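# Finish rolling the towel into a tight, even roll

## Task

Complete the towel roll so it forms a single straight roll of even thickness. Any layer lifting away from the roll means it is not finished. Only about one hand-width of towel may still lie flat, and only on the side the roll is heading toward, never behind it. The finished roll must stay snug and round, barely looser than it was at the start.

## Robot and tools

Robot: two arms, left_arm and right_arm. Each carries a four-digit hand with 16 motors (index, middle, ring, thumb). left_arm holds a left hand and sits on the +y side; right_arm holds a right hand. Arm side names do not match image sides.

Frames. The scene frame has its origin at table-top height, midway between the nominal bases, with +z up and +x pointing out over the table. The actual bases are at left_arm (-0.026, +0.328, +0.049) and right_arm (+0.027, -0.477, +0.049) m. Reported hand poses and velocities for an arm are given in that arm's own base frame. Fixed cameras and the table use the scene frame. Commanded offsets use the axes of that arm's current Hand target.

The hand point sits just past the index and middle knuckles. Its +z runs along straight fingers toward the tips. +y points out of the palm face, which is at y = -0.062 m. On the right hand +x points away from the thumb; on the left hand it points toward the thumb. A rigid mast near the wrist, on the palm side, can strike things.

Row layout. Every row has 48 numbers in [-1, 1], and both arms are always included. Left arm first: dx, dy, dz, rx, ry, rz, then 16 hand goals, then current_limit, then speed. Right arm follows in the same pattern. The 16 hand goals go in this order: index_mcp, index_abd, index_pip, index_dip, middle_mcp, middle_abd, middle_pip, middle_dip, ring_mcp, ring_abd, ring_pip, ring_dip, thumb_cmc, thumb_axl, thumb_mcp, thumb_ipl.

Pose numbers are offsets, not poses. They are measured from the arm's Hand target at the start of the action, along that target's axes. 1.0 equals 0.6 m of travel or 180 degrees of turn. rx, ry and rz form a single rotation vector. Sending six zeros re-requests the current Hand target.

Hand numbers are absolute hinge goals, scaled linearly between each hinge's two stops. For finger joints, moving toward -1 curls the finger. The straight values are:
- _mcp +0.75, _pip +0.58, _dip +0.70, _abd 0.
- thumb_cmc +0.71, thumb_axl +0.68, thumb_mcp +0.23, thumb_ipl +0.17.

A 0 in a hand column is a real goal, not 'no change'. To keep a hand as it is, send back its hand_goal, hand_current_limit and hand_speed. current_limit maps -1..+1 onto 0..550 mA per motor. speed sets hinge speed to (speed+1)/2 of 8.5 rad/s. The starting values are +0.4 and -0.6, and whatever you last wrote stays in effect.

execute_actions(actions, cameras). actions holds a list of actions. Each action has up to 15 rows, one per 1/30 s step. If fewer than 15 rows are given, the last one is held. Every row counts from the action's start pose, not from the row before. Images come back only when actions is empty or cameras names them ("all" for every camera).

move(target, speed, blend, stop_force, zero, blocking, cameras). Drives each hand point in a straight line.
- target: one 48-number row, or a list of up to 15 rows. Every row is an offset from the same starting Hand targets.
- speed: in m/s, from 0.002 to 3.6, default 0.25; either one value or one per target.
- blend: corner rounding in metres; 0 means stop at each target.
- stop_force: 3 to 120 N, shared by both arms. An arm's path ends when its wrist sensor feels that much push against its motion. It is unreliable while the hand is turning. Leave it out when pulling away from a contact.
- zero: re-zeroes the sensor before a stop_force move.
- blocking=false: returns early. It cannot be combined with stop_force.

A single move is capped at 10 s. The result adds a move: line whose ending is done, off_target, moving, held or fault. limits=paced means the commanded pose was clipped; limits=held means steps were withheld.

Other tools:
- wait(seconds 0 to 10) lets the scene run on.
- stop brakes a running move.
- zoom_image(camera, region [x0,y0,x1,y1], at most 504 px per side) enlarges part of the latest image from cam_high, cam_low, cam_roll_left, cam_roll_right, cam_left_wrist or cam_right_wrist.
- zero_wrist_force(arm) re-zeroes that arm's sensor.
- read_manual gives the licence texts.
- finished_scene ends the scene for good; the roll must then hold without the robot.

Reading results:
- end_effector_position is in metres and end_effector_quat_wxyz is the orientation, both in the arm's base frame.
- Hand target is the last commanded pose after clipping; the next offsets build on it. The hand often settles short of it. If so, command the missing distance.
- Orientation is clipped to within 32 degrees of the measured orientation on each step.
- Joint torques are positive toward larger joint angles.
- Wrist force and torque are in the hand point's axes, and a push appears as force from the surface into the arm.
- hand_goal, hand_measured, hand_current_ma and hand_state follow the motor order. hand_state is moving, goal, blocked or overload.
- A HAND FAULT line cancels any remaining motion calls in that same reply.

Things to avoid:
- The arms are stiff, so aiming even a little past a firm contact can trigger a fault stop. An outside force of about 150 N, or contact torque at a joint's limit (wrist joints about 12 N m), halts that arm for 10 s.
- Do not let the arms hit or press each other, and do not let one hand close on the other's fingers.
- A motor drawing 495 mA or more for 5 s shuts down for 10 s.
- At 85 °C an over-temperature stop lasts 30 to 60 s. Holding a stretched arm or pushing at an unreachable pose heats motors, even while you think.
- Do not route a path close to an arm's own base.
- Move slowly near the towel and table. Hard hits on fixed objects fail the scene.
- If the towel falls or is left off the table, the task fails.

Each tool is called after "Emit:" by a JSON object that holds its "method" and its "body", one argument or row to a line.

## Session

Emit:
{"method": "execute_actions", "body": {
  "actions": []
}}

Scene clock: 0.00 s.
left_arm: end_effector_position=(+0.2784, -0.0787, +0.2879) hand_goal=(+0.754, +0.000, +0.576, +0.696, +0.754, +0.000, +0.576, +0.696, +0.754, +0.000, +0.576, +0.696, +0.714, +0.678, +0.226, +0.168) hand_measured=(+0.754, +0.000, +0.576, +0.696, +0.754, +0.000, +0.576, +0.696, +0.754, +0.000, +0.576, +0.696, +0.714, +0.678, +0.226, +0.168) hand_current_ma=(+0, +0, +0, +0, +0, +0, +0, +0, +0, +0, +0, +0, +0, +0, +0, +0) hand_state=(goal, goal, goal, goal, goal, goal, goal, goal, goal, goal, goal, goal, goal, goal, goal, goal) hand_current_limit=0.40 hand_speed=-0.60 end_effector_quat_wxyz=(+0.521, +0.653, -0.549, -0.028) | right_arm: end_effector_position=(+0.5143, +0.4916, +0.1580) hand_goal=(+0.754, +0.000, +0.576, +0.696, +0.754, +0.000, +0.576, +0.696, +0.754, +0.000, +0.576, +0.696, +0.714, +0.678, +0.226, +0.168) hand_measured=(+0.754, +0.000, +0.576, +0.696, +0.754, +0.000, +0.576, +0.696, +0.754, +0.000, +0.576, +0.696, +0.714, +0.678, +0.226, +0.168) hand_current_ma=(+0, +0, +0, +0, +0, +0, +0, +0, +0, +0, +0, +0, +0, +0, +0, +0) hand_state=(goal, goal, goal, goal, goal, goal, goal, goal, goal, goal, goal, goal, goal, goal, goal, goal) hand_current_limit=0.40 hand_speed=-0.60 end_effector_quat_wxyz=(-0.246, +0.442, +0.785, +0.358)
Joint positions: left_arm=[3.586 -1.704 -1.905 -2.173 1.24 -2.672] | right_arm=[0.332 -1.175 2.029 -2.718 -0.707 -0.078]
Joint velocities: within noise
Joint torques (N m): no reading
Motor temperatures (°C): left_arm=[32 27 29 32 33 31] | right_arm=[26 30 28 32 36 36]
Wrist force (N): no reading
Wrist torque (N m): no reading
Wrist force, peak (N): no reading
Hand target: left_arm +0.2784, -0.0787, +0.2879; +0.521, +0.653, -0.549, -0.028 | right_arm +0.5143, +0.4916, +0.1580; -0.246, +0.442, +0.785, +0.358

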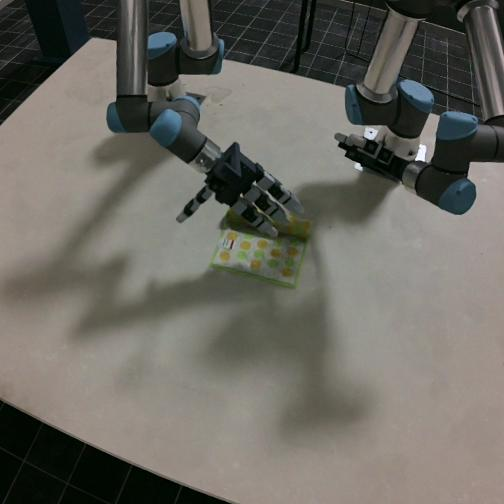

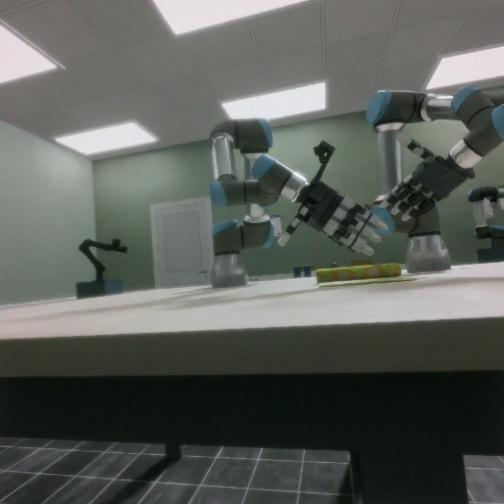

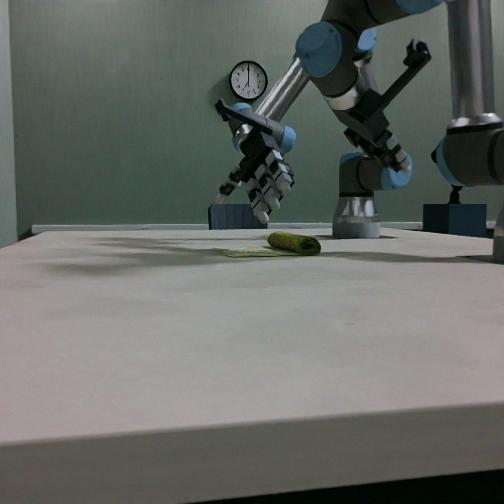

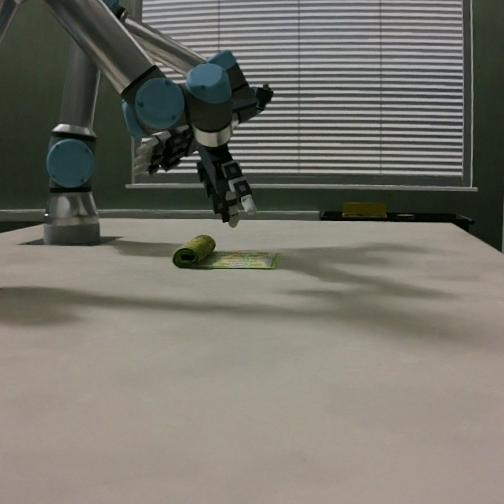

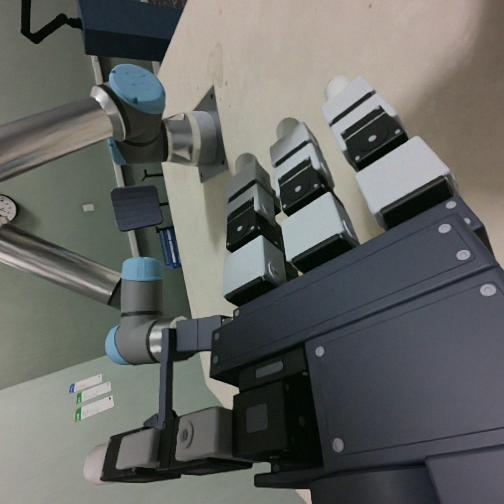

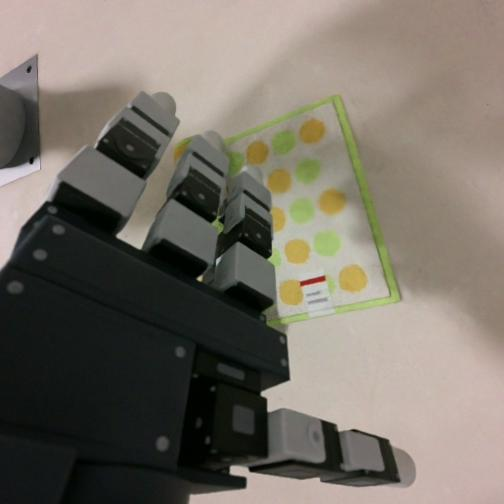

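Emit:
{"method": "zoom_image", "body": {
  "camera": "cam_high",
  "region": [180, 170, 340, 310]
}}

Emit:
{"method": "zoom_image", "body": {
  "camera": "cam_roll_right",
  "region": [150, 200, 310, 300]
}}

Emit:
{"method": "zoom_image", "body": {
  "camera": "cam_roll_left",
  "region": [200, 200, 350, 290]
}}

Emit:
{"method": "zoom_image", "body": {
  "camera": "cam_low",
  "region": [290, 240, 440, 310]
}}

Emit:
{"method": "zoom_image", "body": {
  "camera": "cam_right_wrist",
  "region": [130, 60, 430, 360]
}}

Scaled by 3.150 from the camera's 504x504 image, which has a finer 720x720 frame.

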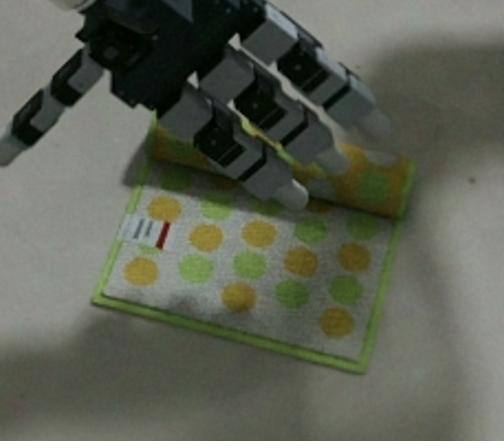

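Scaled by 3.150 from the camera's 504x504 image, which has a finer 720x720 frame.

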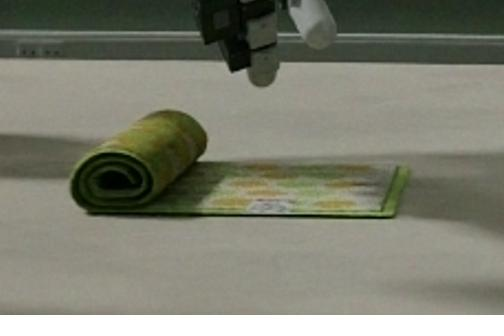

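Scaled by 3.360 from the camera's 504x504 image, which has a finer 720x720 frame.

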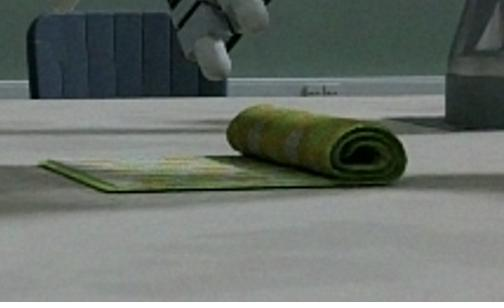

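Scaled by 3.360 from the camera's 504x504 image, which has a finer 720x720 frame.

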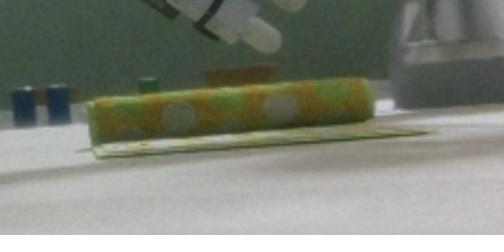

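Scaled by 1.680 from the camera's 504x504 image, which has a finer 720x720 frame.

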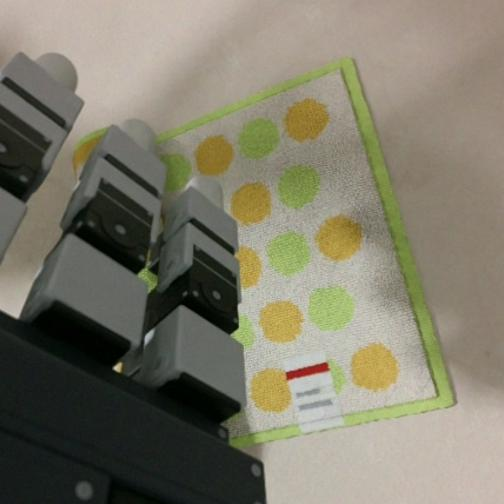

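Emit:
{"method": "move", "body": {
  "target": [
    [0,0,0,0,0,0,0.754,0,0.576,0.696,0.754,0,0.576,0.696,0.754,0,0.576,0.696,0.714,0.678,0.226,0.168,0.4,-0.6, 0.230,-0.068,-0.212,0.235,-0.121,-0.409,0.754,0,0.576,0.696,0.754,0,0.576,0.696,0.754,0,0.576,0.696,-0.6,0.678,0.226,0.168,0.4,-0.6],
    [0,0,0,0,0,0,0.754,0,0.576,0.696,0.754,0,0.576,0.696,0.754,0,0.576,0.696,0.714,0.678,0.226,0.168,0.4,-0.6, 0.258,-0.468,-0.134,0.470,-0.2415,-0.818,0.754,0,0.576,0.696,0.754,0,0.576,0.696,0.754,0,0.576,0.696,-0.6,0.678,0.226,0.168,0.4,-0.6]
  ],
  "speed": 0.4,
  "blend": 0.05,
  "cameras": ["cam_high","cam_right_wrist"]
}}

Scene clock: 285.03 s.
left_arm: end_effector_position=(+0.2784, -0.0787, +0.2879) hand_goal=(+0.754, +0.000, +0.576, +0.696, +0.754, +0.000, +0.576, +0.696, +0.754, +0.000, +0.576, +0.696, +0.714, +0.678, +0.226, +0.168) hand_measured=(+0.758, +0.000, +0.576, +0.696, +0.758, +0.000, +0.576, +0.696, +0.758, +0.000, +0.576, +0.696, +0.718, +0.678, +0.226, +0.168) hand_current_ma=(+16, +0, +3, +0, +17, +0, +3, +0, +19, +0, +3, +0, +19, -3, -1, -1) hand_state=(goal, goal, goal, goal, goal, goal, goal, goal, goal, goal, goal, goal, goal, goal, goal, goal) hand_current_limit=0.40 hand_speed=-0.60 end_effector_quat_wxyz=(+0.521, +0.653, -0.549, -0.028) | right_arm: end_effector_position=(+0.2000, +0.4097, +0.2200) hand_goal=(+0.754, +0.000, +0.576, +0.696, +0.754, +0.000, +0.576, +0.696, +0.754, +0.000, +0.576, +0.696, -0.600, +0.678, +0.226, +0.168) hand_measured=(+0.748, +0.000, +0.576, +0.696, +0.748, +0.000, +0.576, +0.696, +0.748, +0.000, +0.576, +0.696, -0.598, +0.678, +0.224, +0.168) hand_current_ma=(-21, +1, +2, +0, -23, +0, +2, +0, -21, +1, +2, +0, +4, -2, -11, -1) hand_state=(goal, goal, goal, goal, goal, goal, goal, goal, goal, goal, goal, goal, goal, goal, goal, goal) hand_current_limit=0.40 hand_speed=-0.60 end_effector_quat_wxyz=(-0.272, +0.670, -0.637, +0.266)
Joint positions: left_arm=[3.586 -1.704 -1.905 -2.173 1.24 -2.672] | right_arm=[0.975 -1.698 2.208 -2.61 -2.175 -2.387]
Joint torques (N m): left_arm=[0.41 23.85 18.74 -0.56 -0.25 0.1] | right_arm=[7.76 -0.19 -31.44 -3.59 -0.73 -1.71]
Wrist force (N): left_arm=[0.1 0.0 0.0] | right_arm=[2.9 2.9 0.0]
Wrist torque (N m): left_arm=[0.00 -0.01 0.01] | right_arm=[0.06 -0.16 0.23]
Wrist force, peak (N): left_arm=[-0.4 0.1 0.6] | right_arm=[3.0 4.1 -0.5]
Hand target: left_arm +0.2784, -0.0787, +0.2879; +0.521, +0.653, -0.549, -0.028 | right_arm +0.2001, +0.4097, +0.2200; -0.272, +0.671, -0.637, +0.267
Off the commanded pose: left_arm 0.000 m, 0 deg | right_arm 0.000 m, 0 deg.
move: done
camera_calibration:
cam_right_wrist: T_world_to_cam=[[-0.497617, 0.713204, -0.493678, -0.0507101], [-0.140065, 0.495609, 0.857178, -0.403951], [0.856014, 0.495693, -0.146728, -0.215961], [0, 0, 0, 1]] pos_world=[0.103052, 0.343419, 0.289536]
Images, in order (width x height): cam_high 504x504, cam_right_wrist 504x504.

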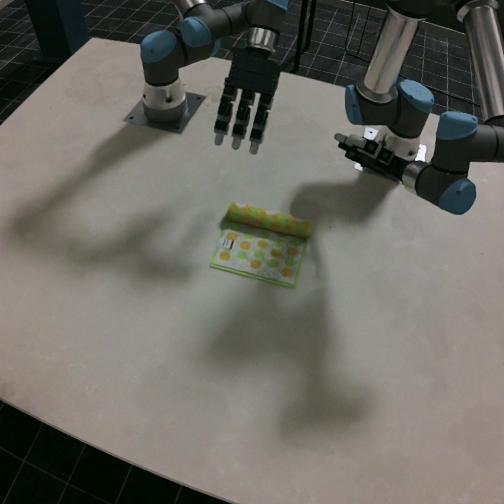

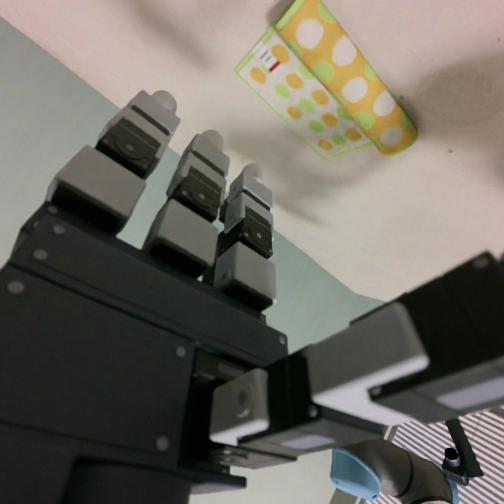

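Emit:
{"method": "zoom_image", "body": {
  "camera": "cam_high",
  "region": [190, 180, 330, 300]
}}

Emit:
{"method": "move", "body": {
  "target": [
    [0.169,-0.0995,-0.1105,-0.153,-0.0212,0.445,1.0,0,1.0,0.696,1.0,0,1.0,0.696,1.0,0,1.0,0.696,0.714,0.678,0.226,0.168,0.4,-0.6, 0,0,0,0,0,0,1.0,0,1.0,0.696,1.0,0,1.0,0.696,1.0,0,1.0,0.696,-0.6,0.678,0.226,0.168,0.4,-0.6],
    [0.210,-0.473,-0.0233,-0.3063,-0.0424,0.8903,1.0,0,1.0,0.696,1.0,0,1.0,0.696,1.0,0,1.0,0.696,0.714,0.678,0.226,0.168,0.4,-0.6, 0,0,0,0,0,0,1.0,0,1.0,0.696,1.0,0,1.0,0.696,1.0,0,1.0,0.696,-0.6,0.678,0.226,0.168,0.4,-0.6]
  ],
  "speed": 0.4,
  "blend": 0.05,
  "cameras": ["all"]
}}

Scaled by 3.600 from the camera's 504x504 image, which has a finer 720x720 frame.

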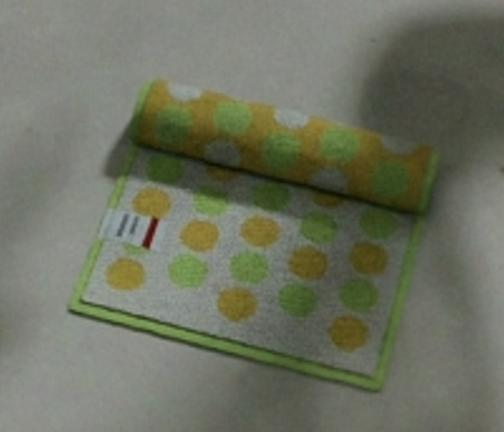

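Scene clock: 296.87 s.
left_arm: end_effector_position=(+0.5318, -0.2051, +0.1602) hand_goal=(+1.000, +0.000, +1.000, +0.696, +1.000, +0.000, +1.000, +0.696, +1.000, +0.000, +1.000, +0.696, +0.714, +0.678, +0.226, +0.168) hand_measured=(+0.992, +0.000, +0.998, +0.696, +0.992, +0.000, +0.998, +0.696, +0.992, +0.000, +0.998, +0.696, +0.708, +0.678, +0.226, +0.168) hand_current_ma=(-33, -3, -11, +0, -33, -3, -10, +0, -36, -2, -9, +0, -23, -3, -5, -1) hand_state=(goal, goal, goal, goal, goal, goal, goal, goal, goal, goal, goal, goal, goal, goal, goal, goal) hand_current_limit=0.40 hand_speed=-0.60 end_effector_quat_wxyz=(-0.260, +0.628, +0.678, -0.281) | right_arm: end_effector_position=(+0.2001, +0.4097, +0.2200) hand_goal=(+1.000, +0.000, +1.000, +0.696, +1.000, +0.000, +1.000, +0.696, +1.000, +0.000, +1.000, +0.696, -0.600, +0.678, +0.226, +0.168) hand_measured=(+0.980, +0.000, +0.992, +0.696, +0.978, +0.000, +0.992, +0.696, +0.980, +0.000, +0.992, +0.696, -0.598, +0.678, +0.224, +0.168) hand_current_ma=(-81, +1, -28, +0, -93, +0, -25, +0, -84, +1, -25, +0, +4, -2, -11, -1) hand_state=(blocked, goal, goal, goal, blocked, goal, goal, goal, blocked, goal, goal, goal, goal, goal, goal, goal) hand_current_limit=0.40 hand_speed=-0.60 end_effector_quat_wxyz=(-0.272, +0.671, -0.637, +0.267)
Joint positions: left_arm=[3.008 -2.073 -1.282 -2.132 1.422 -0.15] | right_arm=[0.975 -1.698 2.208 -2.61 -2.175 -2.387]
Joint torques (N m): left_arm=[-8 47.41 40.74 0.92 -1.79 2.76] | right_arm=[9.41 -5.51 -23.38 -1.75 -2.24 -0.5]
Wrist force (N): left_arm=[0.6 1.9 0.8] | right_arm=[3.2 3.0 -0.3]
Wrist torque (N m): left_arm=[-0.06 0.03 0.05] | right_arm=[0.07 -0.19 0.25]
Wrist force, peak (N): left_arm=[-3.8 0.9 -2.7] | right_arm=[3.4 3.3 -0.3]
Hand target: left_arm +0.5319, -0.2053, +0.1602; -0.260, +0.628, +0.678, -0.281 | right_arm +0.2001, +0.4097, +0.2200; -0.272, +0.671, -0.637, +0.267
Off the commanded pose: left_arm 0.000 m, 0 deg | right_arm 0.000 m, 0 deg.
move: done; blend cut to 0 m at target 1
camera_calibration:
cam_left_wrist: T_world_to_cam=[[-0.379527, -0.788892, 0.483331, -0.0690339], [0.124137, 0.474272, 0.871582, -0.150426], [-0.916815, 0.390788, -0.0820684, 0.705484], [0, 0, 0, 1]] pos_world=[0.639272, -0.258812, 0.222373]
cam_right_wrist: T_world_to_cam=[[-0.497626, 0.713083, -0.493843, -0.0505703], [-0.140481, 0.495569, 0.857133, -0.403969], [0.85594, 0.495907, -0.146433, -0.216099], [0, 0, 0, 1]] pos_world=[0.103052, 0.34342, 0.289637]

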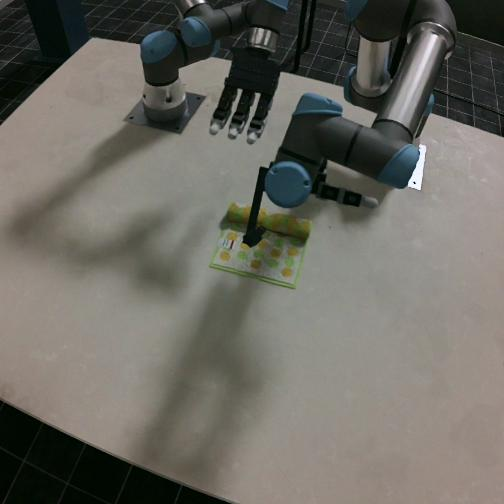

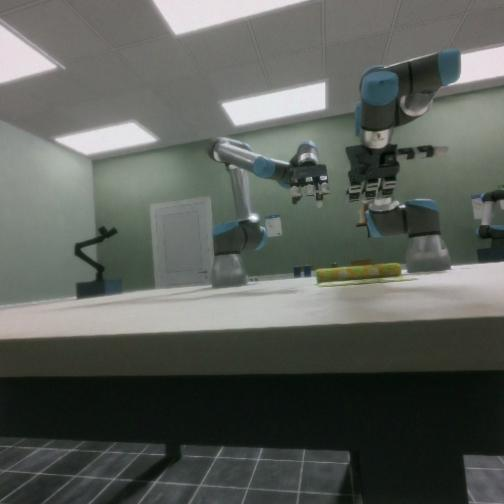

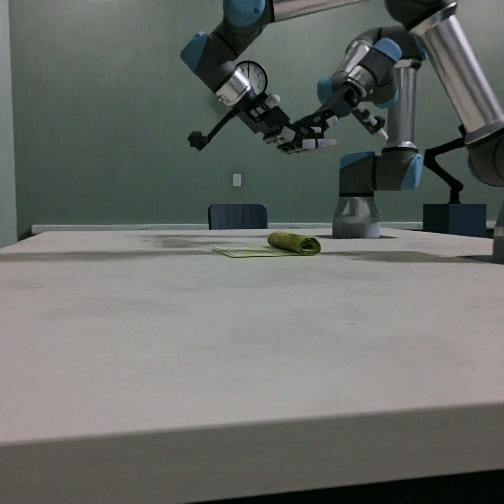

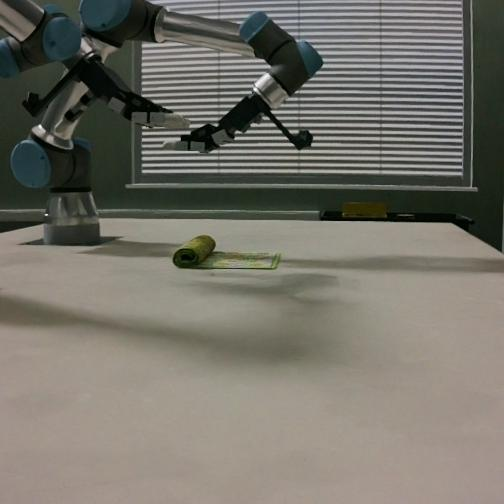

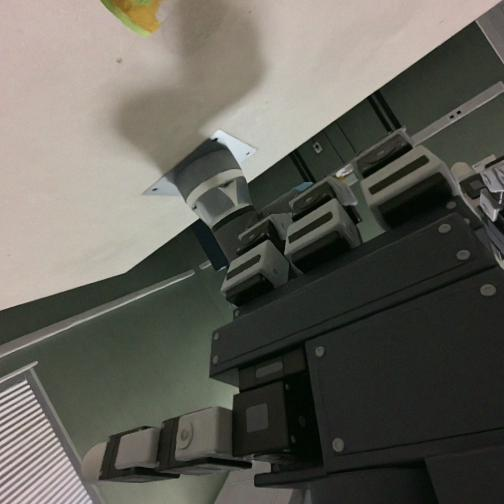

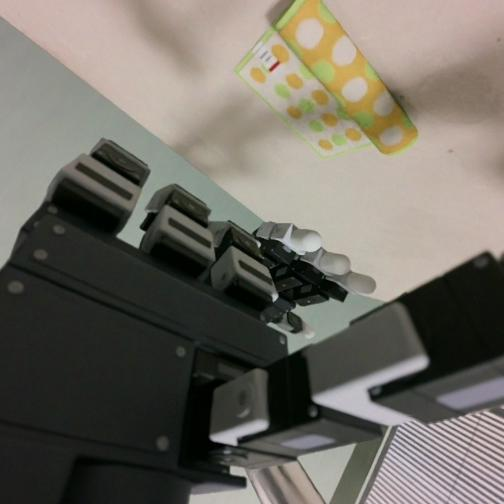

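Emit:
{"method": "zoom_image", "body": {
  "camera": "cam_roll_right",
  "region": [165, 225, 285, 275]
}}

Emit:
{"method": "zoom_image", "body": {
  "camera": "cam_roll_left",
  "region": [205, 225, 325, 265]
}}

Scaled by 4.200 from the camera's 504x504 image, which has a finer 720x720 frame.

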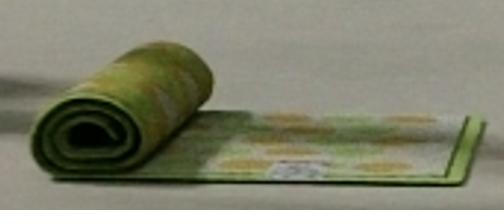

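Scaled by 4.200 from the camera's 504x504 image, which has a finer 720x720 frame.

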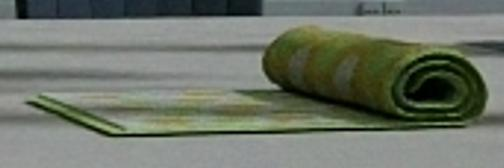

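Emit:
{"method": "move", "body": {
  "target": [-0.0048,0.191,0.2073,0,-0.00675,-0.00675,1.0,0,1.0,0.696,1.0,0,1.0,0.696,1.0,0,1.0,0.696,0.714,0.678,0.226,0.168,0.4,-0.6, 0.0072,0.2437,0.296,0,-0.00675,-0.00675,1.0,0,1.0,0.696,1.0,0,1.0,0.696,1.0,0,1.0,0.696,-0.6,0.678,0.226,0.168,0.4,-0.6],
  "speed": 0.15,
  "cameras": ["all"]
}}

Emit:
{"method": "zoom_image", "body": {
  "camera": "cam_roll_right",
  "region": [130, 160, 310, 280]
}}

Emit:
{"method": "zoom_image", "body": {
  "camera": "cam_roll_left",
  "region": [200, 160, 350, 270]
}}

Emit:
{"method": "zoom_image", "body": {
  "camera": "cam_high",
  "region": [190, 150, 330, 300]
}}

Emit:
{"method": "zoom_image", "body": {
  "camera": "cam_low",
  "region": [290, 190, 440, 310]
}}

Scene clock: 375.13 s.
left_arm: end_effector_position=(+0.5251, -0.2088, -0.0090) hand_goal=(+1.000, +0.000, +1.000, +0.696, +1.000, +0.000, +1.000, +0.696, +1.000, +0.000, +1.000, +0.696, +0.714, +0.678, +0.226, +0.168) hand_measured=(+0.992, +0.000, +0.998, +0.696, +0.992, +0.000, +0.998, +0.696, +0.992, +0.000, +0.998, +0.696, +0.708, +0.678, +0.224, +0.168) hand_current_ma=(-34, -3, -11, +0, -35, -3, -10, +0, -39, -2, -9, +0, -23, -3, -6, -1) hand_state=(goal, goal, goal, goal, goal, goal, goal, goal, goal, goal, goal, goal, goal, goal, goal, goal) hand_current_limit=0.40 hand_speed=-0.60 end_effector_quat_wxyz=(-0.256, +0.617, +0.687, -0.285) | right_arm: end_effector_position=(+0.2216, +0.4038, -0.0089) hand_goal=(+1.000, +0.000, +1.000, +0.696, +1.000, +0.000, +1.000, +0.696, +1.000, +0.000, +1.000, +0.696, -0.600, +0.678, +0.226, +0.168) hand_measured=(+0.982, +0.000, +0.992, +0.696, +0.980, +0.000, +0.994, +0.696, +0.982, +0.000, +0.994, +0.696, -0.598, +0.678, +0.224, +0.168) hand_current_ma=(-71, +1, -25, +0, -83, +0, -23, +0, -75, +1, -22, +0, +4, -2, -11, -1) hand_state=(goal, goal, goal, goal, blocked, goal, goal, goal, goal, goal, goal, goal, goal, goal, goal, goal) hand_current_limit=0.40 hand_speed=-0.60 end_effector_quat_wxyz=(-0.276, +0.680, -0.627, +0.262)
Joint positions: left_arm=[3.006 -2.218 -1.515 -1.75 1.4 -0.173] | right_arm=[0.912 -1.095 2.424 -3.481 -2.126 -2.481]
Joint torques (N m): left_arm=[-6.33 71.83 36.15 0.81 1.87 1.15] | right_arm=[11.34 -11.07 -16.68 -6.42 -2.78 1.51]
Wrist force (N): left_arm=[0.4 2.0 0.8] | right_arm=[3.3 3.7 -0.4]
Wrist torque (N m): left_arm=[-0.01 0.08 0.11] | right_arm=[0.16 -0.17 0.20]
Wrist force, peak (N): left_arm=[0.5 3.6 1.5] | right_arm=[3.5 5.0 0.9]
Hand target: left_arm +0.5252, -0.2088, -0.0088; -0.256, +0.618, +0.687, -0.285 | right_arm +0.2216, +0.4039, -0.0090; -0.276, +0.680, -0.627, +0.262
Off the commanded pose: left_arm 0.000 m, 0 deg | right_arm 0.000 m, 0 deg.
move: done
camera_calibration:
cam_left_wrist: T_world_to_cam=[[-0.355774, -0.799718, 0.483606, -0.00739079], [0.110252, 0.477935, 0.871449, 0.00762819], [-0.928046, 0.363357, -0.0818667, 0.687045], [0, 0, 0, 1]] pos_world=[0.634139, -0.259199, 0.0531727]
cam_right_wrist: T_world_to_cam=[[-0.519004, 0.697886, -0.493548, -0.137762], [-0.154829, 0.491097, 0.857235, -0.196773], [0.840632, 0.521324, -0.146829, -0.272107], [0, 0, 0, 1]] pos_world=[0.126777, 0.334633, 0.0607353]

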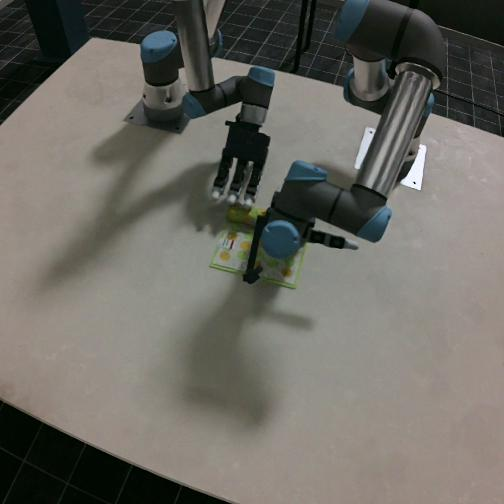

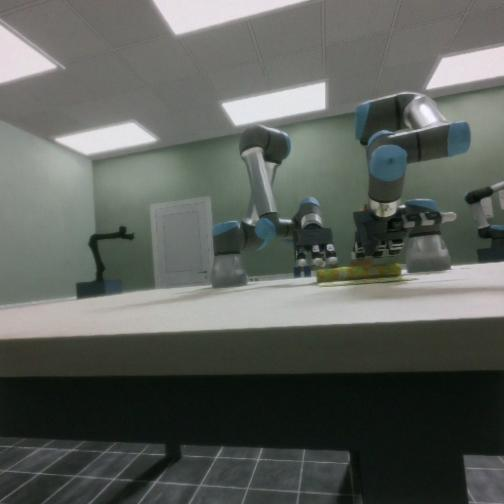

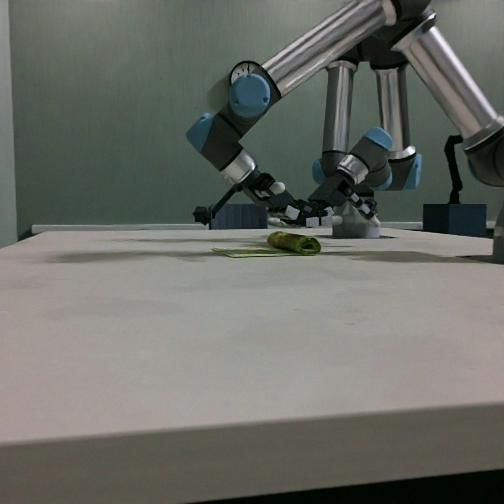

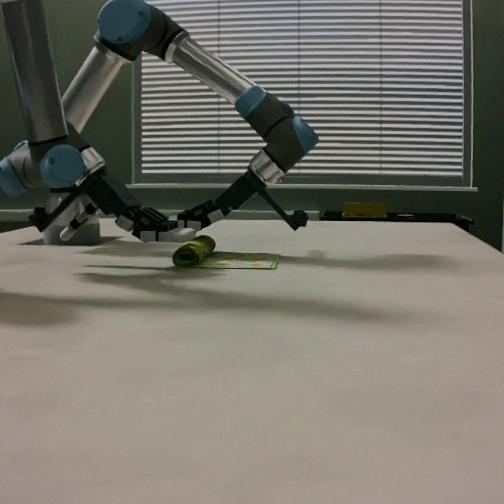

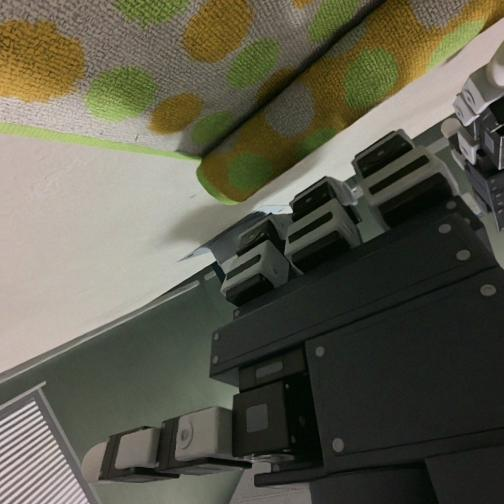

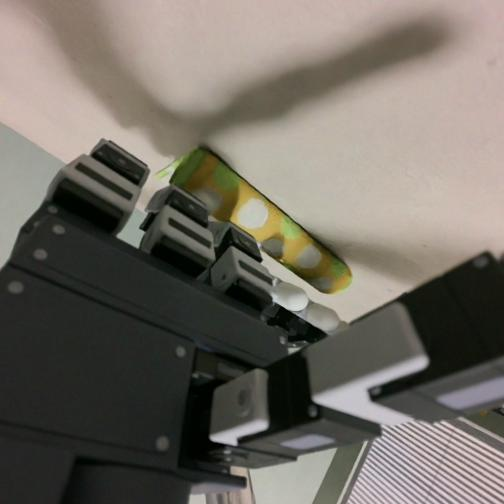

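Scaled by 2.800 from the camera's 504x504 image, which has a finer 720x720 frame.

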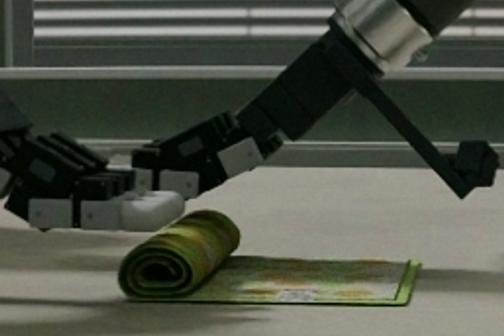

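Scaled by 3.360 from the camera's 504x504 image, which has a finer 720x720 frame.

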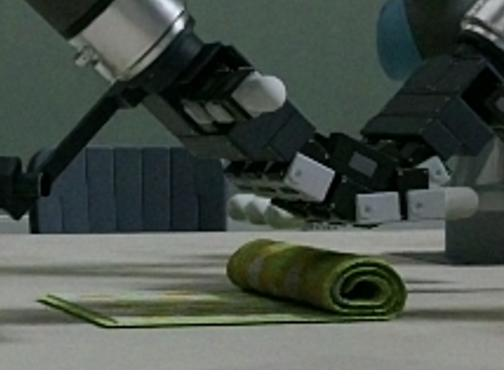

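Scaled by 3.360 from the camera's 504x504 image, which has a finer 720x720 frame.

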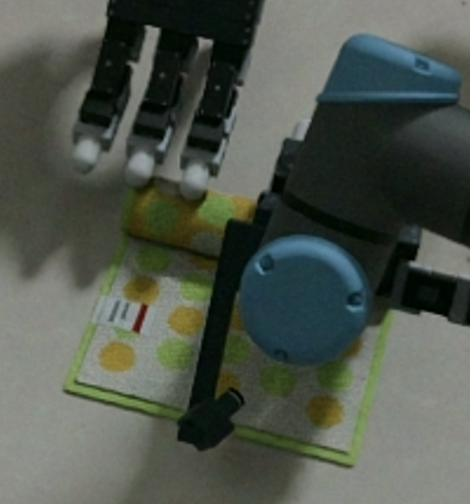

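Scaled by 3.360 from the camera's 504x504 image, which has a finer 720x720 frame.

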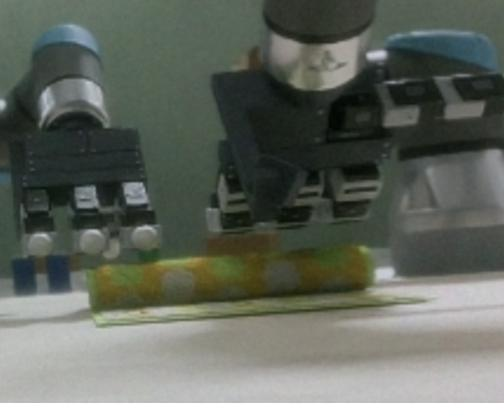

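Emit:
{"method": "zero_wrist_force", "body": {
  "arm": "left_arm"
}}

Emit:
{"method": "zero_wrist_force", "body": {
  "arm": "right_arm"
}}

Emit:
{"method": "move", "body": {
  "target": [0.0067,0.0311,0.0301,0,0,0,1.0,0,1.0,0.696,1.0,0,1.0,0.696,1.0,0,1.0,0.696,0.714,0.678,0.226,0.168,0.4,-0.6, -0.0217,0.0307,0.0307,0,0,0,1.0,0,1.0,0.696,1.0,0,1.0,0.696,1.0,0,1.0,0.696,-0.6,0.678,0.226,0.168,0.4,-0.6],
  "speed": 0.06,
  "cameras": ["cam_roll_right","cam_roll_left","cam_low"]
}}

Emit:
{"method": "zoom_image", "body": {
  "camera": "cam_roll_right",
  "region": [130, 180, 290, 280]
}}

Emit:
{"method": "zoom_image", "body": {
  "camera": "cam_roll_left",
  "region": [230, 180, 350, 270]
}}

Emit:
{"method": "zoom_image", "body": {
  "camera": "cam_low",
  "region": [290, 210, 430, 310]
}}

Wrist force sensor zeroed.

Wrist force sensor zeroed.

Scene clock: 400.00 s.
left_arm: end_effector_position=(+0.5250, -0.2046, -0.0351) hand_goal=(+1.000, +0.000, +1.000, +0.696, +1.000, +0.000, +1.000, +0.696, +1.000, +0.000, +1.000, +0.696, +0.714, +0.678, +0.226, +0.168) hand_measured=(+0.992, +0.000, +0.998, +0.696, +0.992, +0.000, +0.998, +0.696, +0.992, +0.000, +0.998, +0.696, +0.708, +0.678, +0.224, +0.168) hand_current_ma=(-34, -3, -11, +0, -35, -3, -10, +0, -39, -2, -9, +0, -23, -3, -6, -1) hand_state=(goal, goal, goal, goal, goal, goal, goal, goal, goal, goal, goal, goal, goal, goal, goal, goal) hand_current_limit=0.40 hand_speed=-0.60 end_effector_quat_wxyz=(-0.256, +0.617, +0.687, -0.285) | right_arm: end_effector_position=(+0.2205, +0.4166, -0.0352) hand_goal=(+1.000, +0.000, +1.000, +0.696, +1.000, +0.000, +1.000, +0.696, +1.000, +0.000, +1.000, +0.696, -0.600, +0.678, +0.226, +0.168) hand_measured=(+1.000, -0.002, +1.000, +0.696, +0.992, +0.000, +1.000, +0.696, +0.982, +0.000, +0.994, +0.696, -0.598, +0.678, +0.224, +0.168) hand_current_ma=(-2, -6, +0, +0, -29, -2, -2, +0, -75, +1, -22, +0, +4, -2, -11, -1) hand_state=(goal, goal, goal, goal, goal, goal, goal, goal, goal, goal, goal, goal, goal, goal, goal, goal) hand_current_limit=0.40 hand_speed=-0.60 end_effector_quat_wxyz=(-0.276, +0.680, -0.627, +0.262)
Joint positions: left_arm=[3.012 -2.251 -1.537 -1.697 1.404 -0.168] | right_arm=[0.935 -0.999 2.389 -3.53 -2.139 -2.459]
Joint torques (N m): left_arm=[-8.38 69.1 35.67 -0.04 -0.43 0.16] | right_arm=[-12.47 -49.56 2.19 0.25 1.29 -1.81]
Wrist force (N, zeroed by zero_wrist_force): left_arm=[0.3 -0.2 -0.6] | right_arm=[0.2 -0.5 -0.4]
Wrist torque (N m, zeroed by zero_wrist_force): left_arm=[0.03 -0.05 0.04] | right_arm=[0.08 0.03 0.07]
Wrist force, peak (N, zeroed by zero_wrist_force): left_arm=[0.1 -1.5 -1.3] | right_arm=[0.1 -0.8 -1.0]
Hand target: left_arm +0.5252, -0.2047, -0.0348; -0.256, +0.618, +0.687, -0.285 | right_arm +0.2205, +0.4166, -0.0352; -0.276, +0.680, -0.627, +0.262
Off the commanded pose: left_arm 0.000 m, 0 deg | right_arm 0.000 m, 0 deg.
move: done
Images, in order (width x height): cam_low 504x504, cam_roll_left 504x504, cam_roll_right 504x504.

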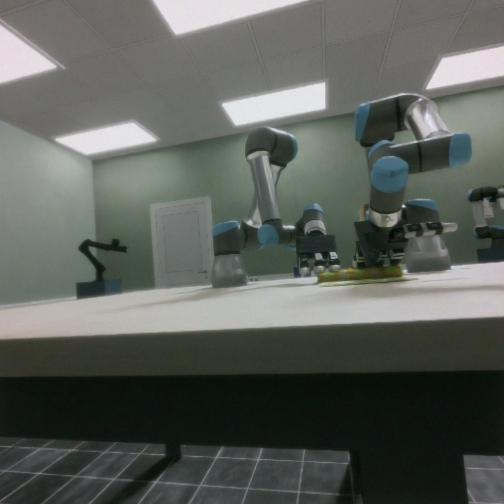

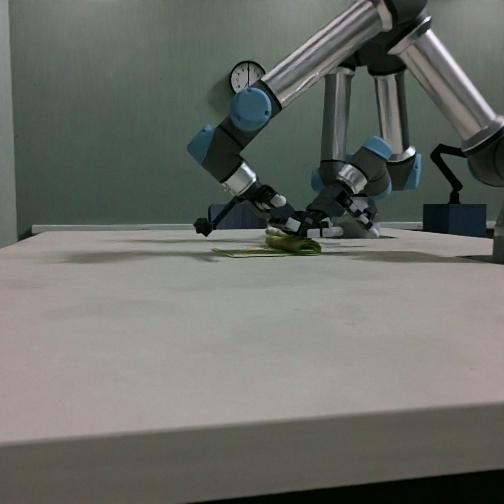

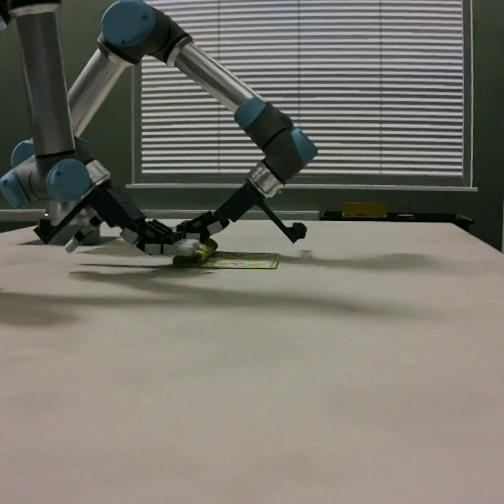

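Scaled by 3.150 from the camera's 504x504 image, which has a finer 720x720 frame.

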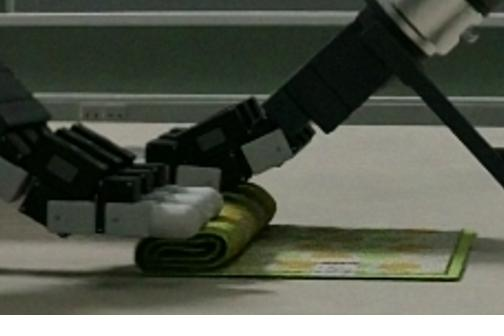

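Scaled by 4.200 from the camera's 504x504 image, which has a finer 720x720 frame.

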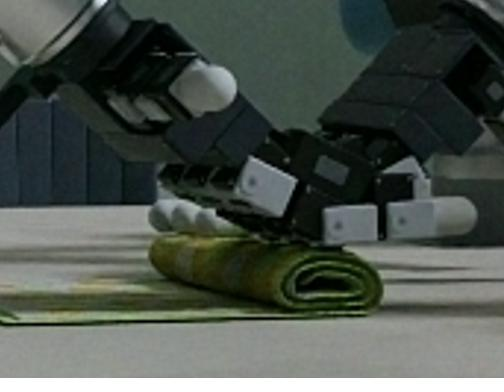

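Scaled by 3.600 from the camera's 504x504 image, which has a finer 720x720 frame.

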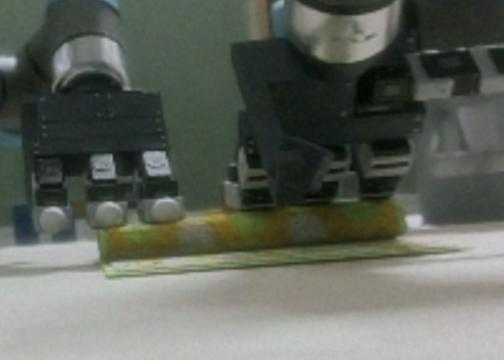

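Emit:
{"method": "move", "body": {
  "target": [0,-0.0236,-0.0236,0,0,0,1.0,0,1.0,0.696,1.0,0,1.0,0.696,1.0,0,1.0,0.696,0.714,0.678,0.226,0.168,0.4,-0.6, 0,-0.0236,-0.0236,0,0,0,1.0,0,1.0,0.696,1.0,0,1.0,0.696,1.0,0,1.0,0.696,-0.6,0.678,0.226,0.168,0.4,-0.6],
  "speed": 0.06,
  "cameras": ["cam_roll_right","cam_roll_left","cam_low"]
}}

Emit:
{"method": "zoom_image", "body": {
  "camera": "cam_roll_right",
  "region": [130, 200, 290, 280]
}}

Emit:
{"method": "zoom_image", "body": {
  "camera": "cam_roll_left",
  "region": [230, 180, 350, 270]
}}

Emit:
{"method": "zoom_image", "body": {
  "camera": "cam_low",
  "region": [290, 210, 430, 310]
}}

Scene clock: 411.67 s.
left_arm: end_effector_position=(+0.5255, -0.2048, -0.0144) hand_goal=(+1.000, +0.000, +1.000, +0.696, +1.000, +0.000, +1.000, +0.696, +1.000, +0.000, +1.000, +0.696, +0.714, +0.678, +0.226, +0.168) hand_measured=(+0.992, +0.000, +0.998, +0.696, +0.992, +0.000, +0.998, +0.696, +0.992, +0.000, +0.998, +0.696, +0.708, +0.678, +0.224, +0.168) hand_current_ma=(-34, -3, -11, +0, -35, -3, -10, +0, -40, -2, -9, +0, -23, -3, -6, -1) hand_state=(goal, goal, goal, goal, goal, goal, goal, goal, goal, goal, goal, goal, goal, goal, goal, goal) hand_current_limit=0.40 hand_speed=-0.60 end_effector_quat_wxyz=(-0.255, +0.618, +0.687, -0.285) | right_arm: end_effector_position=(+0.2206, +0.4168, -0.0151) hand_goal=(+1.000, +0.000, +1.000, +0.696, +1.000, +0.000, +1.000, +0.696, +1.000, +0.000, +1.000, +0.696, -0.600, +0.678, +0.226, +0.168) hand_measured=(+0.994, -0.002, +1.000, +0.696, +0.992, +0.000, +1.000, +0.696, +0.982, +0.000, +0.994, +0.696, -0.598, +0.678, +0.224, +0.168) hand_current_ma=(-26, -6, +0, +0, -30, -2, -2, +0, -75, +1, -22, +0, +4, -2, -11, -1) hand_state=(goal, goal, goal, goal, goal, goal, goal, goal, goal, goal, goal, goal, goal, goal, goal, goal) hand_current_limit=0.40 hand_speed=-0.60 end_effector_quat_wxyz=(-0.276, +0.680, -0.627, +0.262)
Joint positions: left_arm=[3.012 -2.222 -1.524 -1.737 1.404 -0.168] | right_arm=[0.935 -1.067 2.391 -3.465 -2.138 -2.458]
Joint torques (N m): left_arm=[-4.7 19.48 7.2 0.77 -1.21 -2.09] | right_arm=[9.94 -9.68 -5.76 -6.81 -2.57 1.33]
Wrist force (N, zeroed by zero_wrist_force): left_arm=[0.1 0.3 -0.4] | right_arm=[-0.1 0.2 -0.1]
Wrist torque (N m, zeroed by zero_wrist_force): left_arm=[0.05 -0.02 0.01] | right_arm=[0.03 0.03 -0.01]
Wrist force, peak (N, zeroed by zero_wrist_force): left_arm=[0.5 -0.2 -0.8] | right_arm=[0.2 -1.0 -0.5]
Hand target: left_arm +0.5252, -0.2047, -0.0148; -0.256, +0.618, +0.687, -0.285 | right_arm +0.2206, +0.4168, -0.0151; -0.276, +0.680, -0.627, +0.262
Off the commanded pose: left_arm 0.000 m, 0 deg | right_arm 0.000 m, 0 deg.
move: done
Images, in order (width x height): cam_low 504x504, cam_roll_left 504x504, cam_roll_right 504x504.

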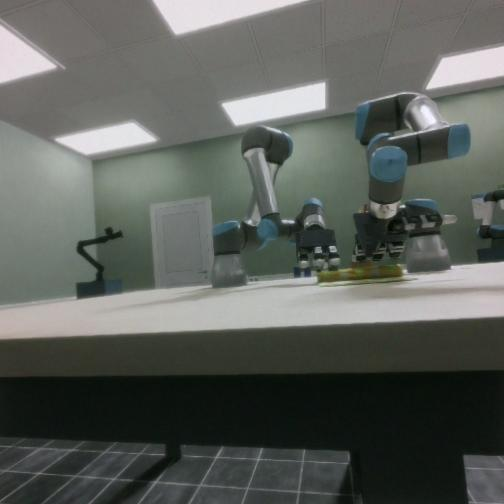

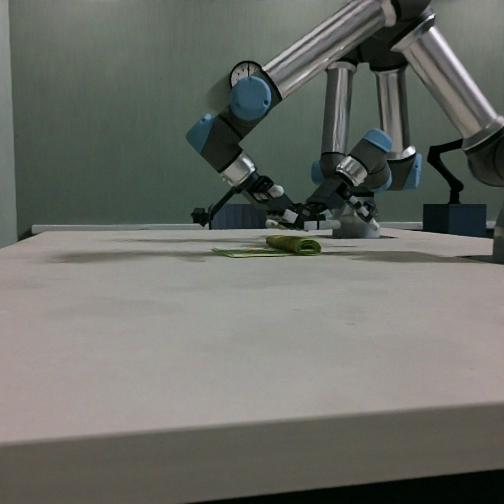

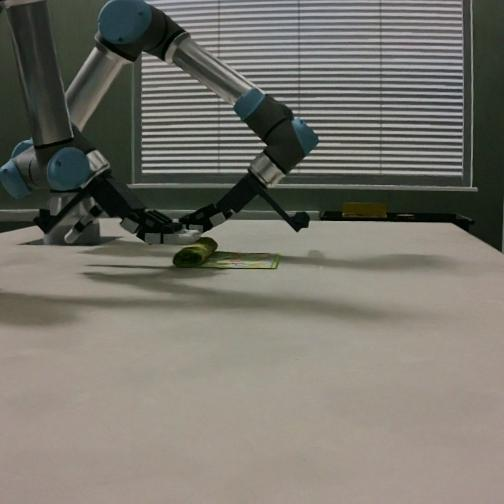

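Scaled by 3.150 from the camera's 504x504 image, which has a finer 720x720 frame.

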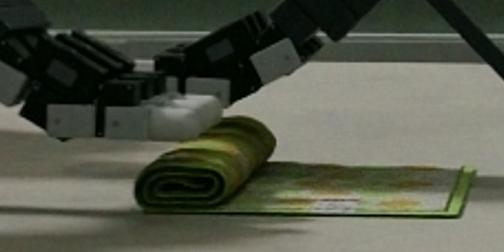

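Scaled by 4.200 from the camera's 504x504 image, which has a finer 720x720 frame.

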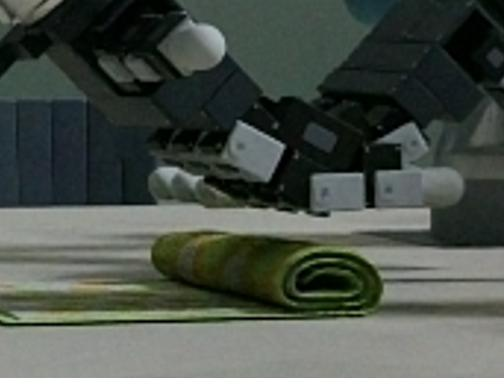

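Scaled by 3.600 from the camera's 504x504 image, which has a finer 720x720 frame.

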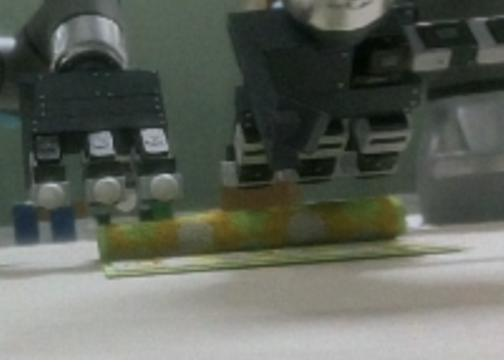

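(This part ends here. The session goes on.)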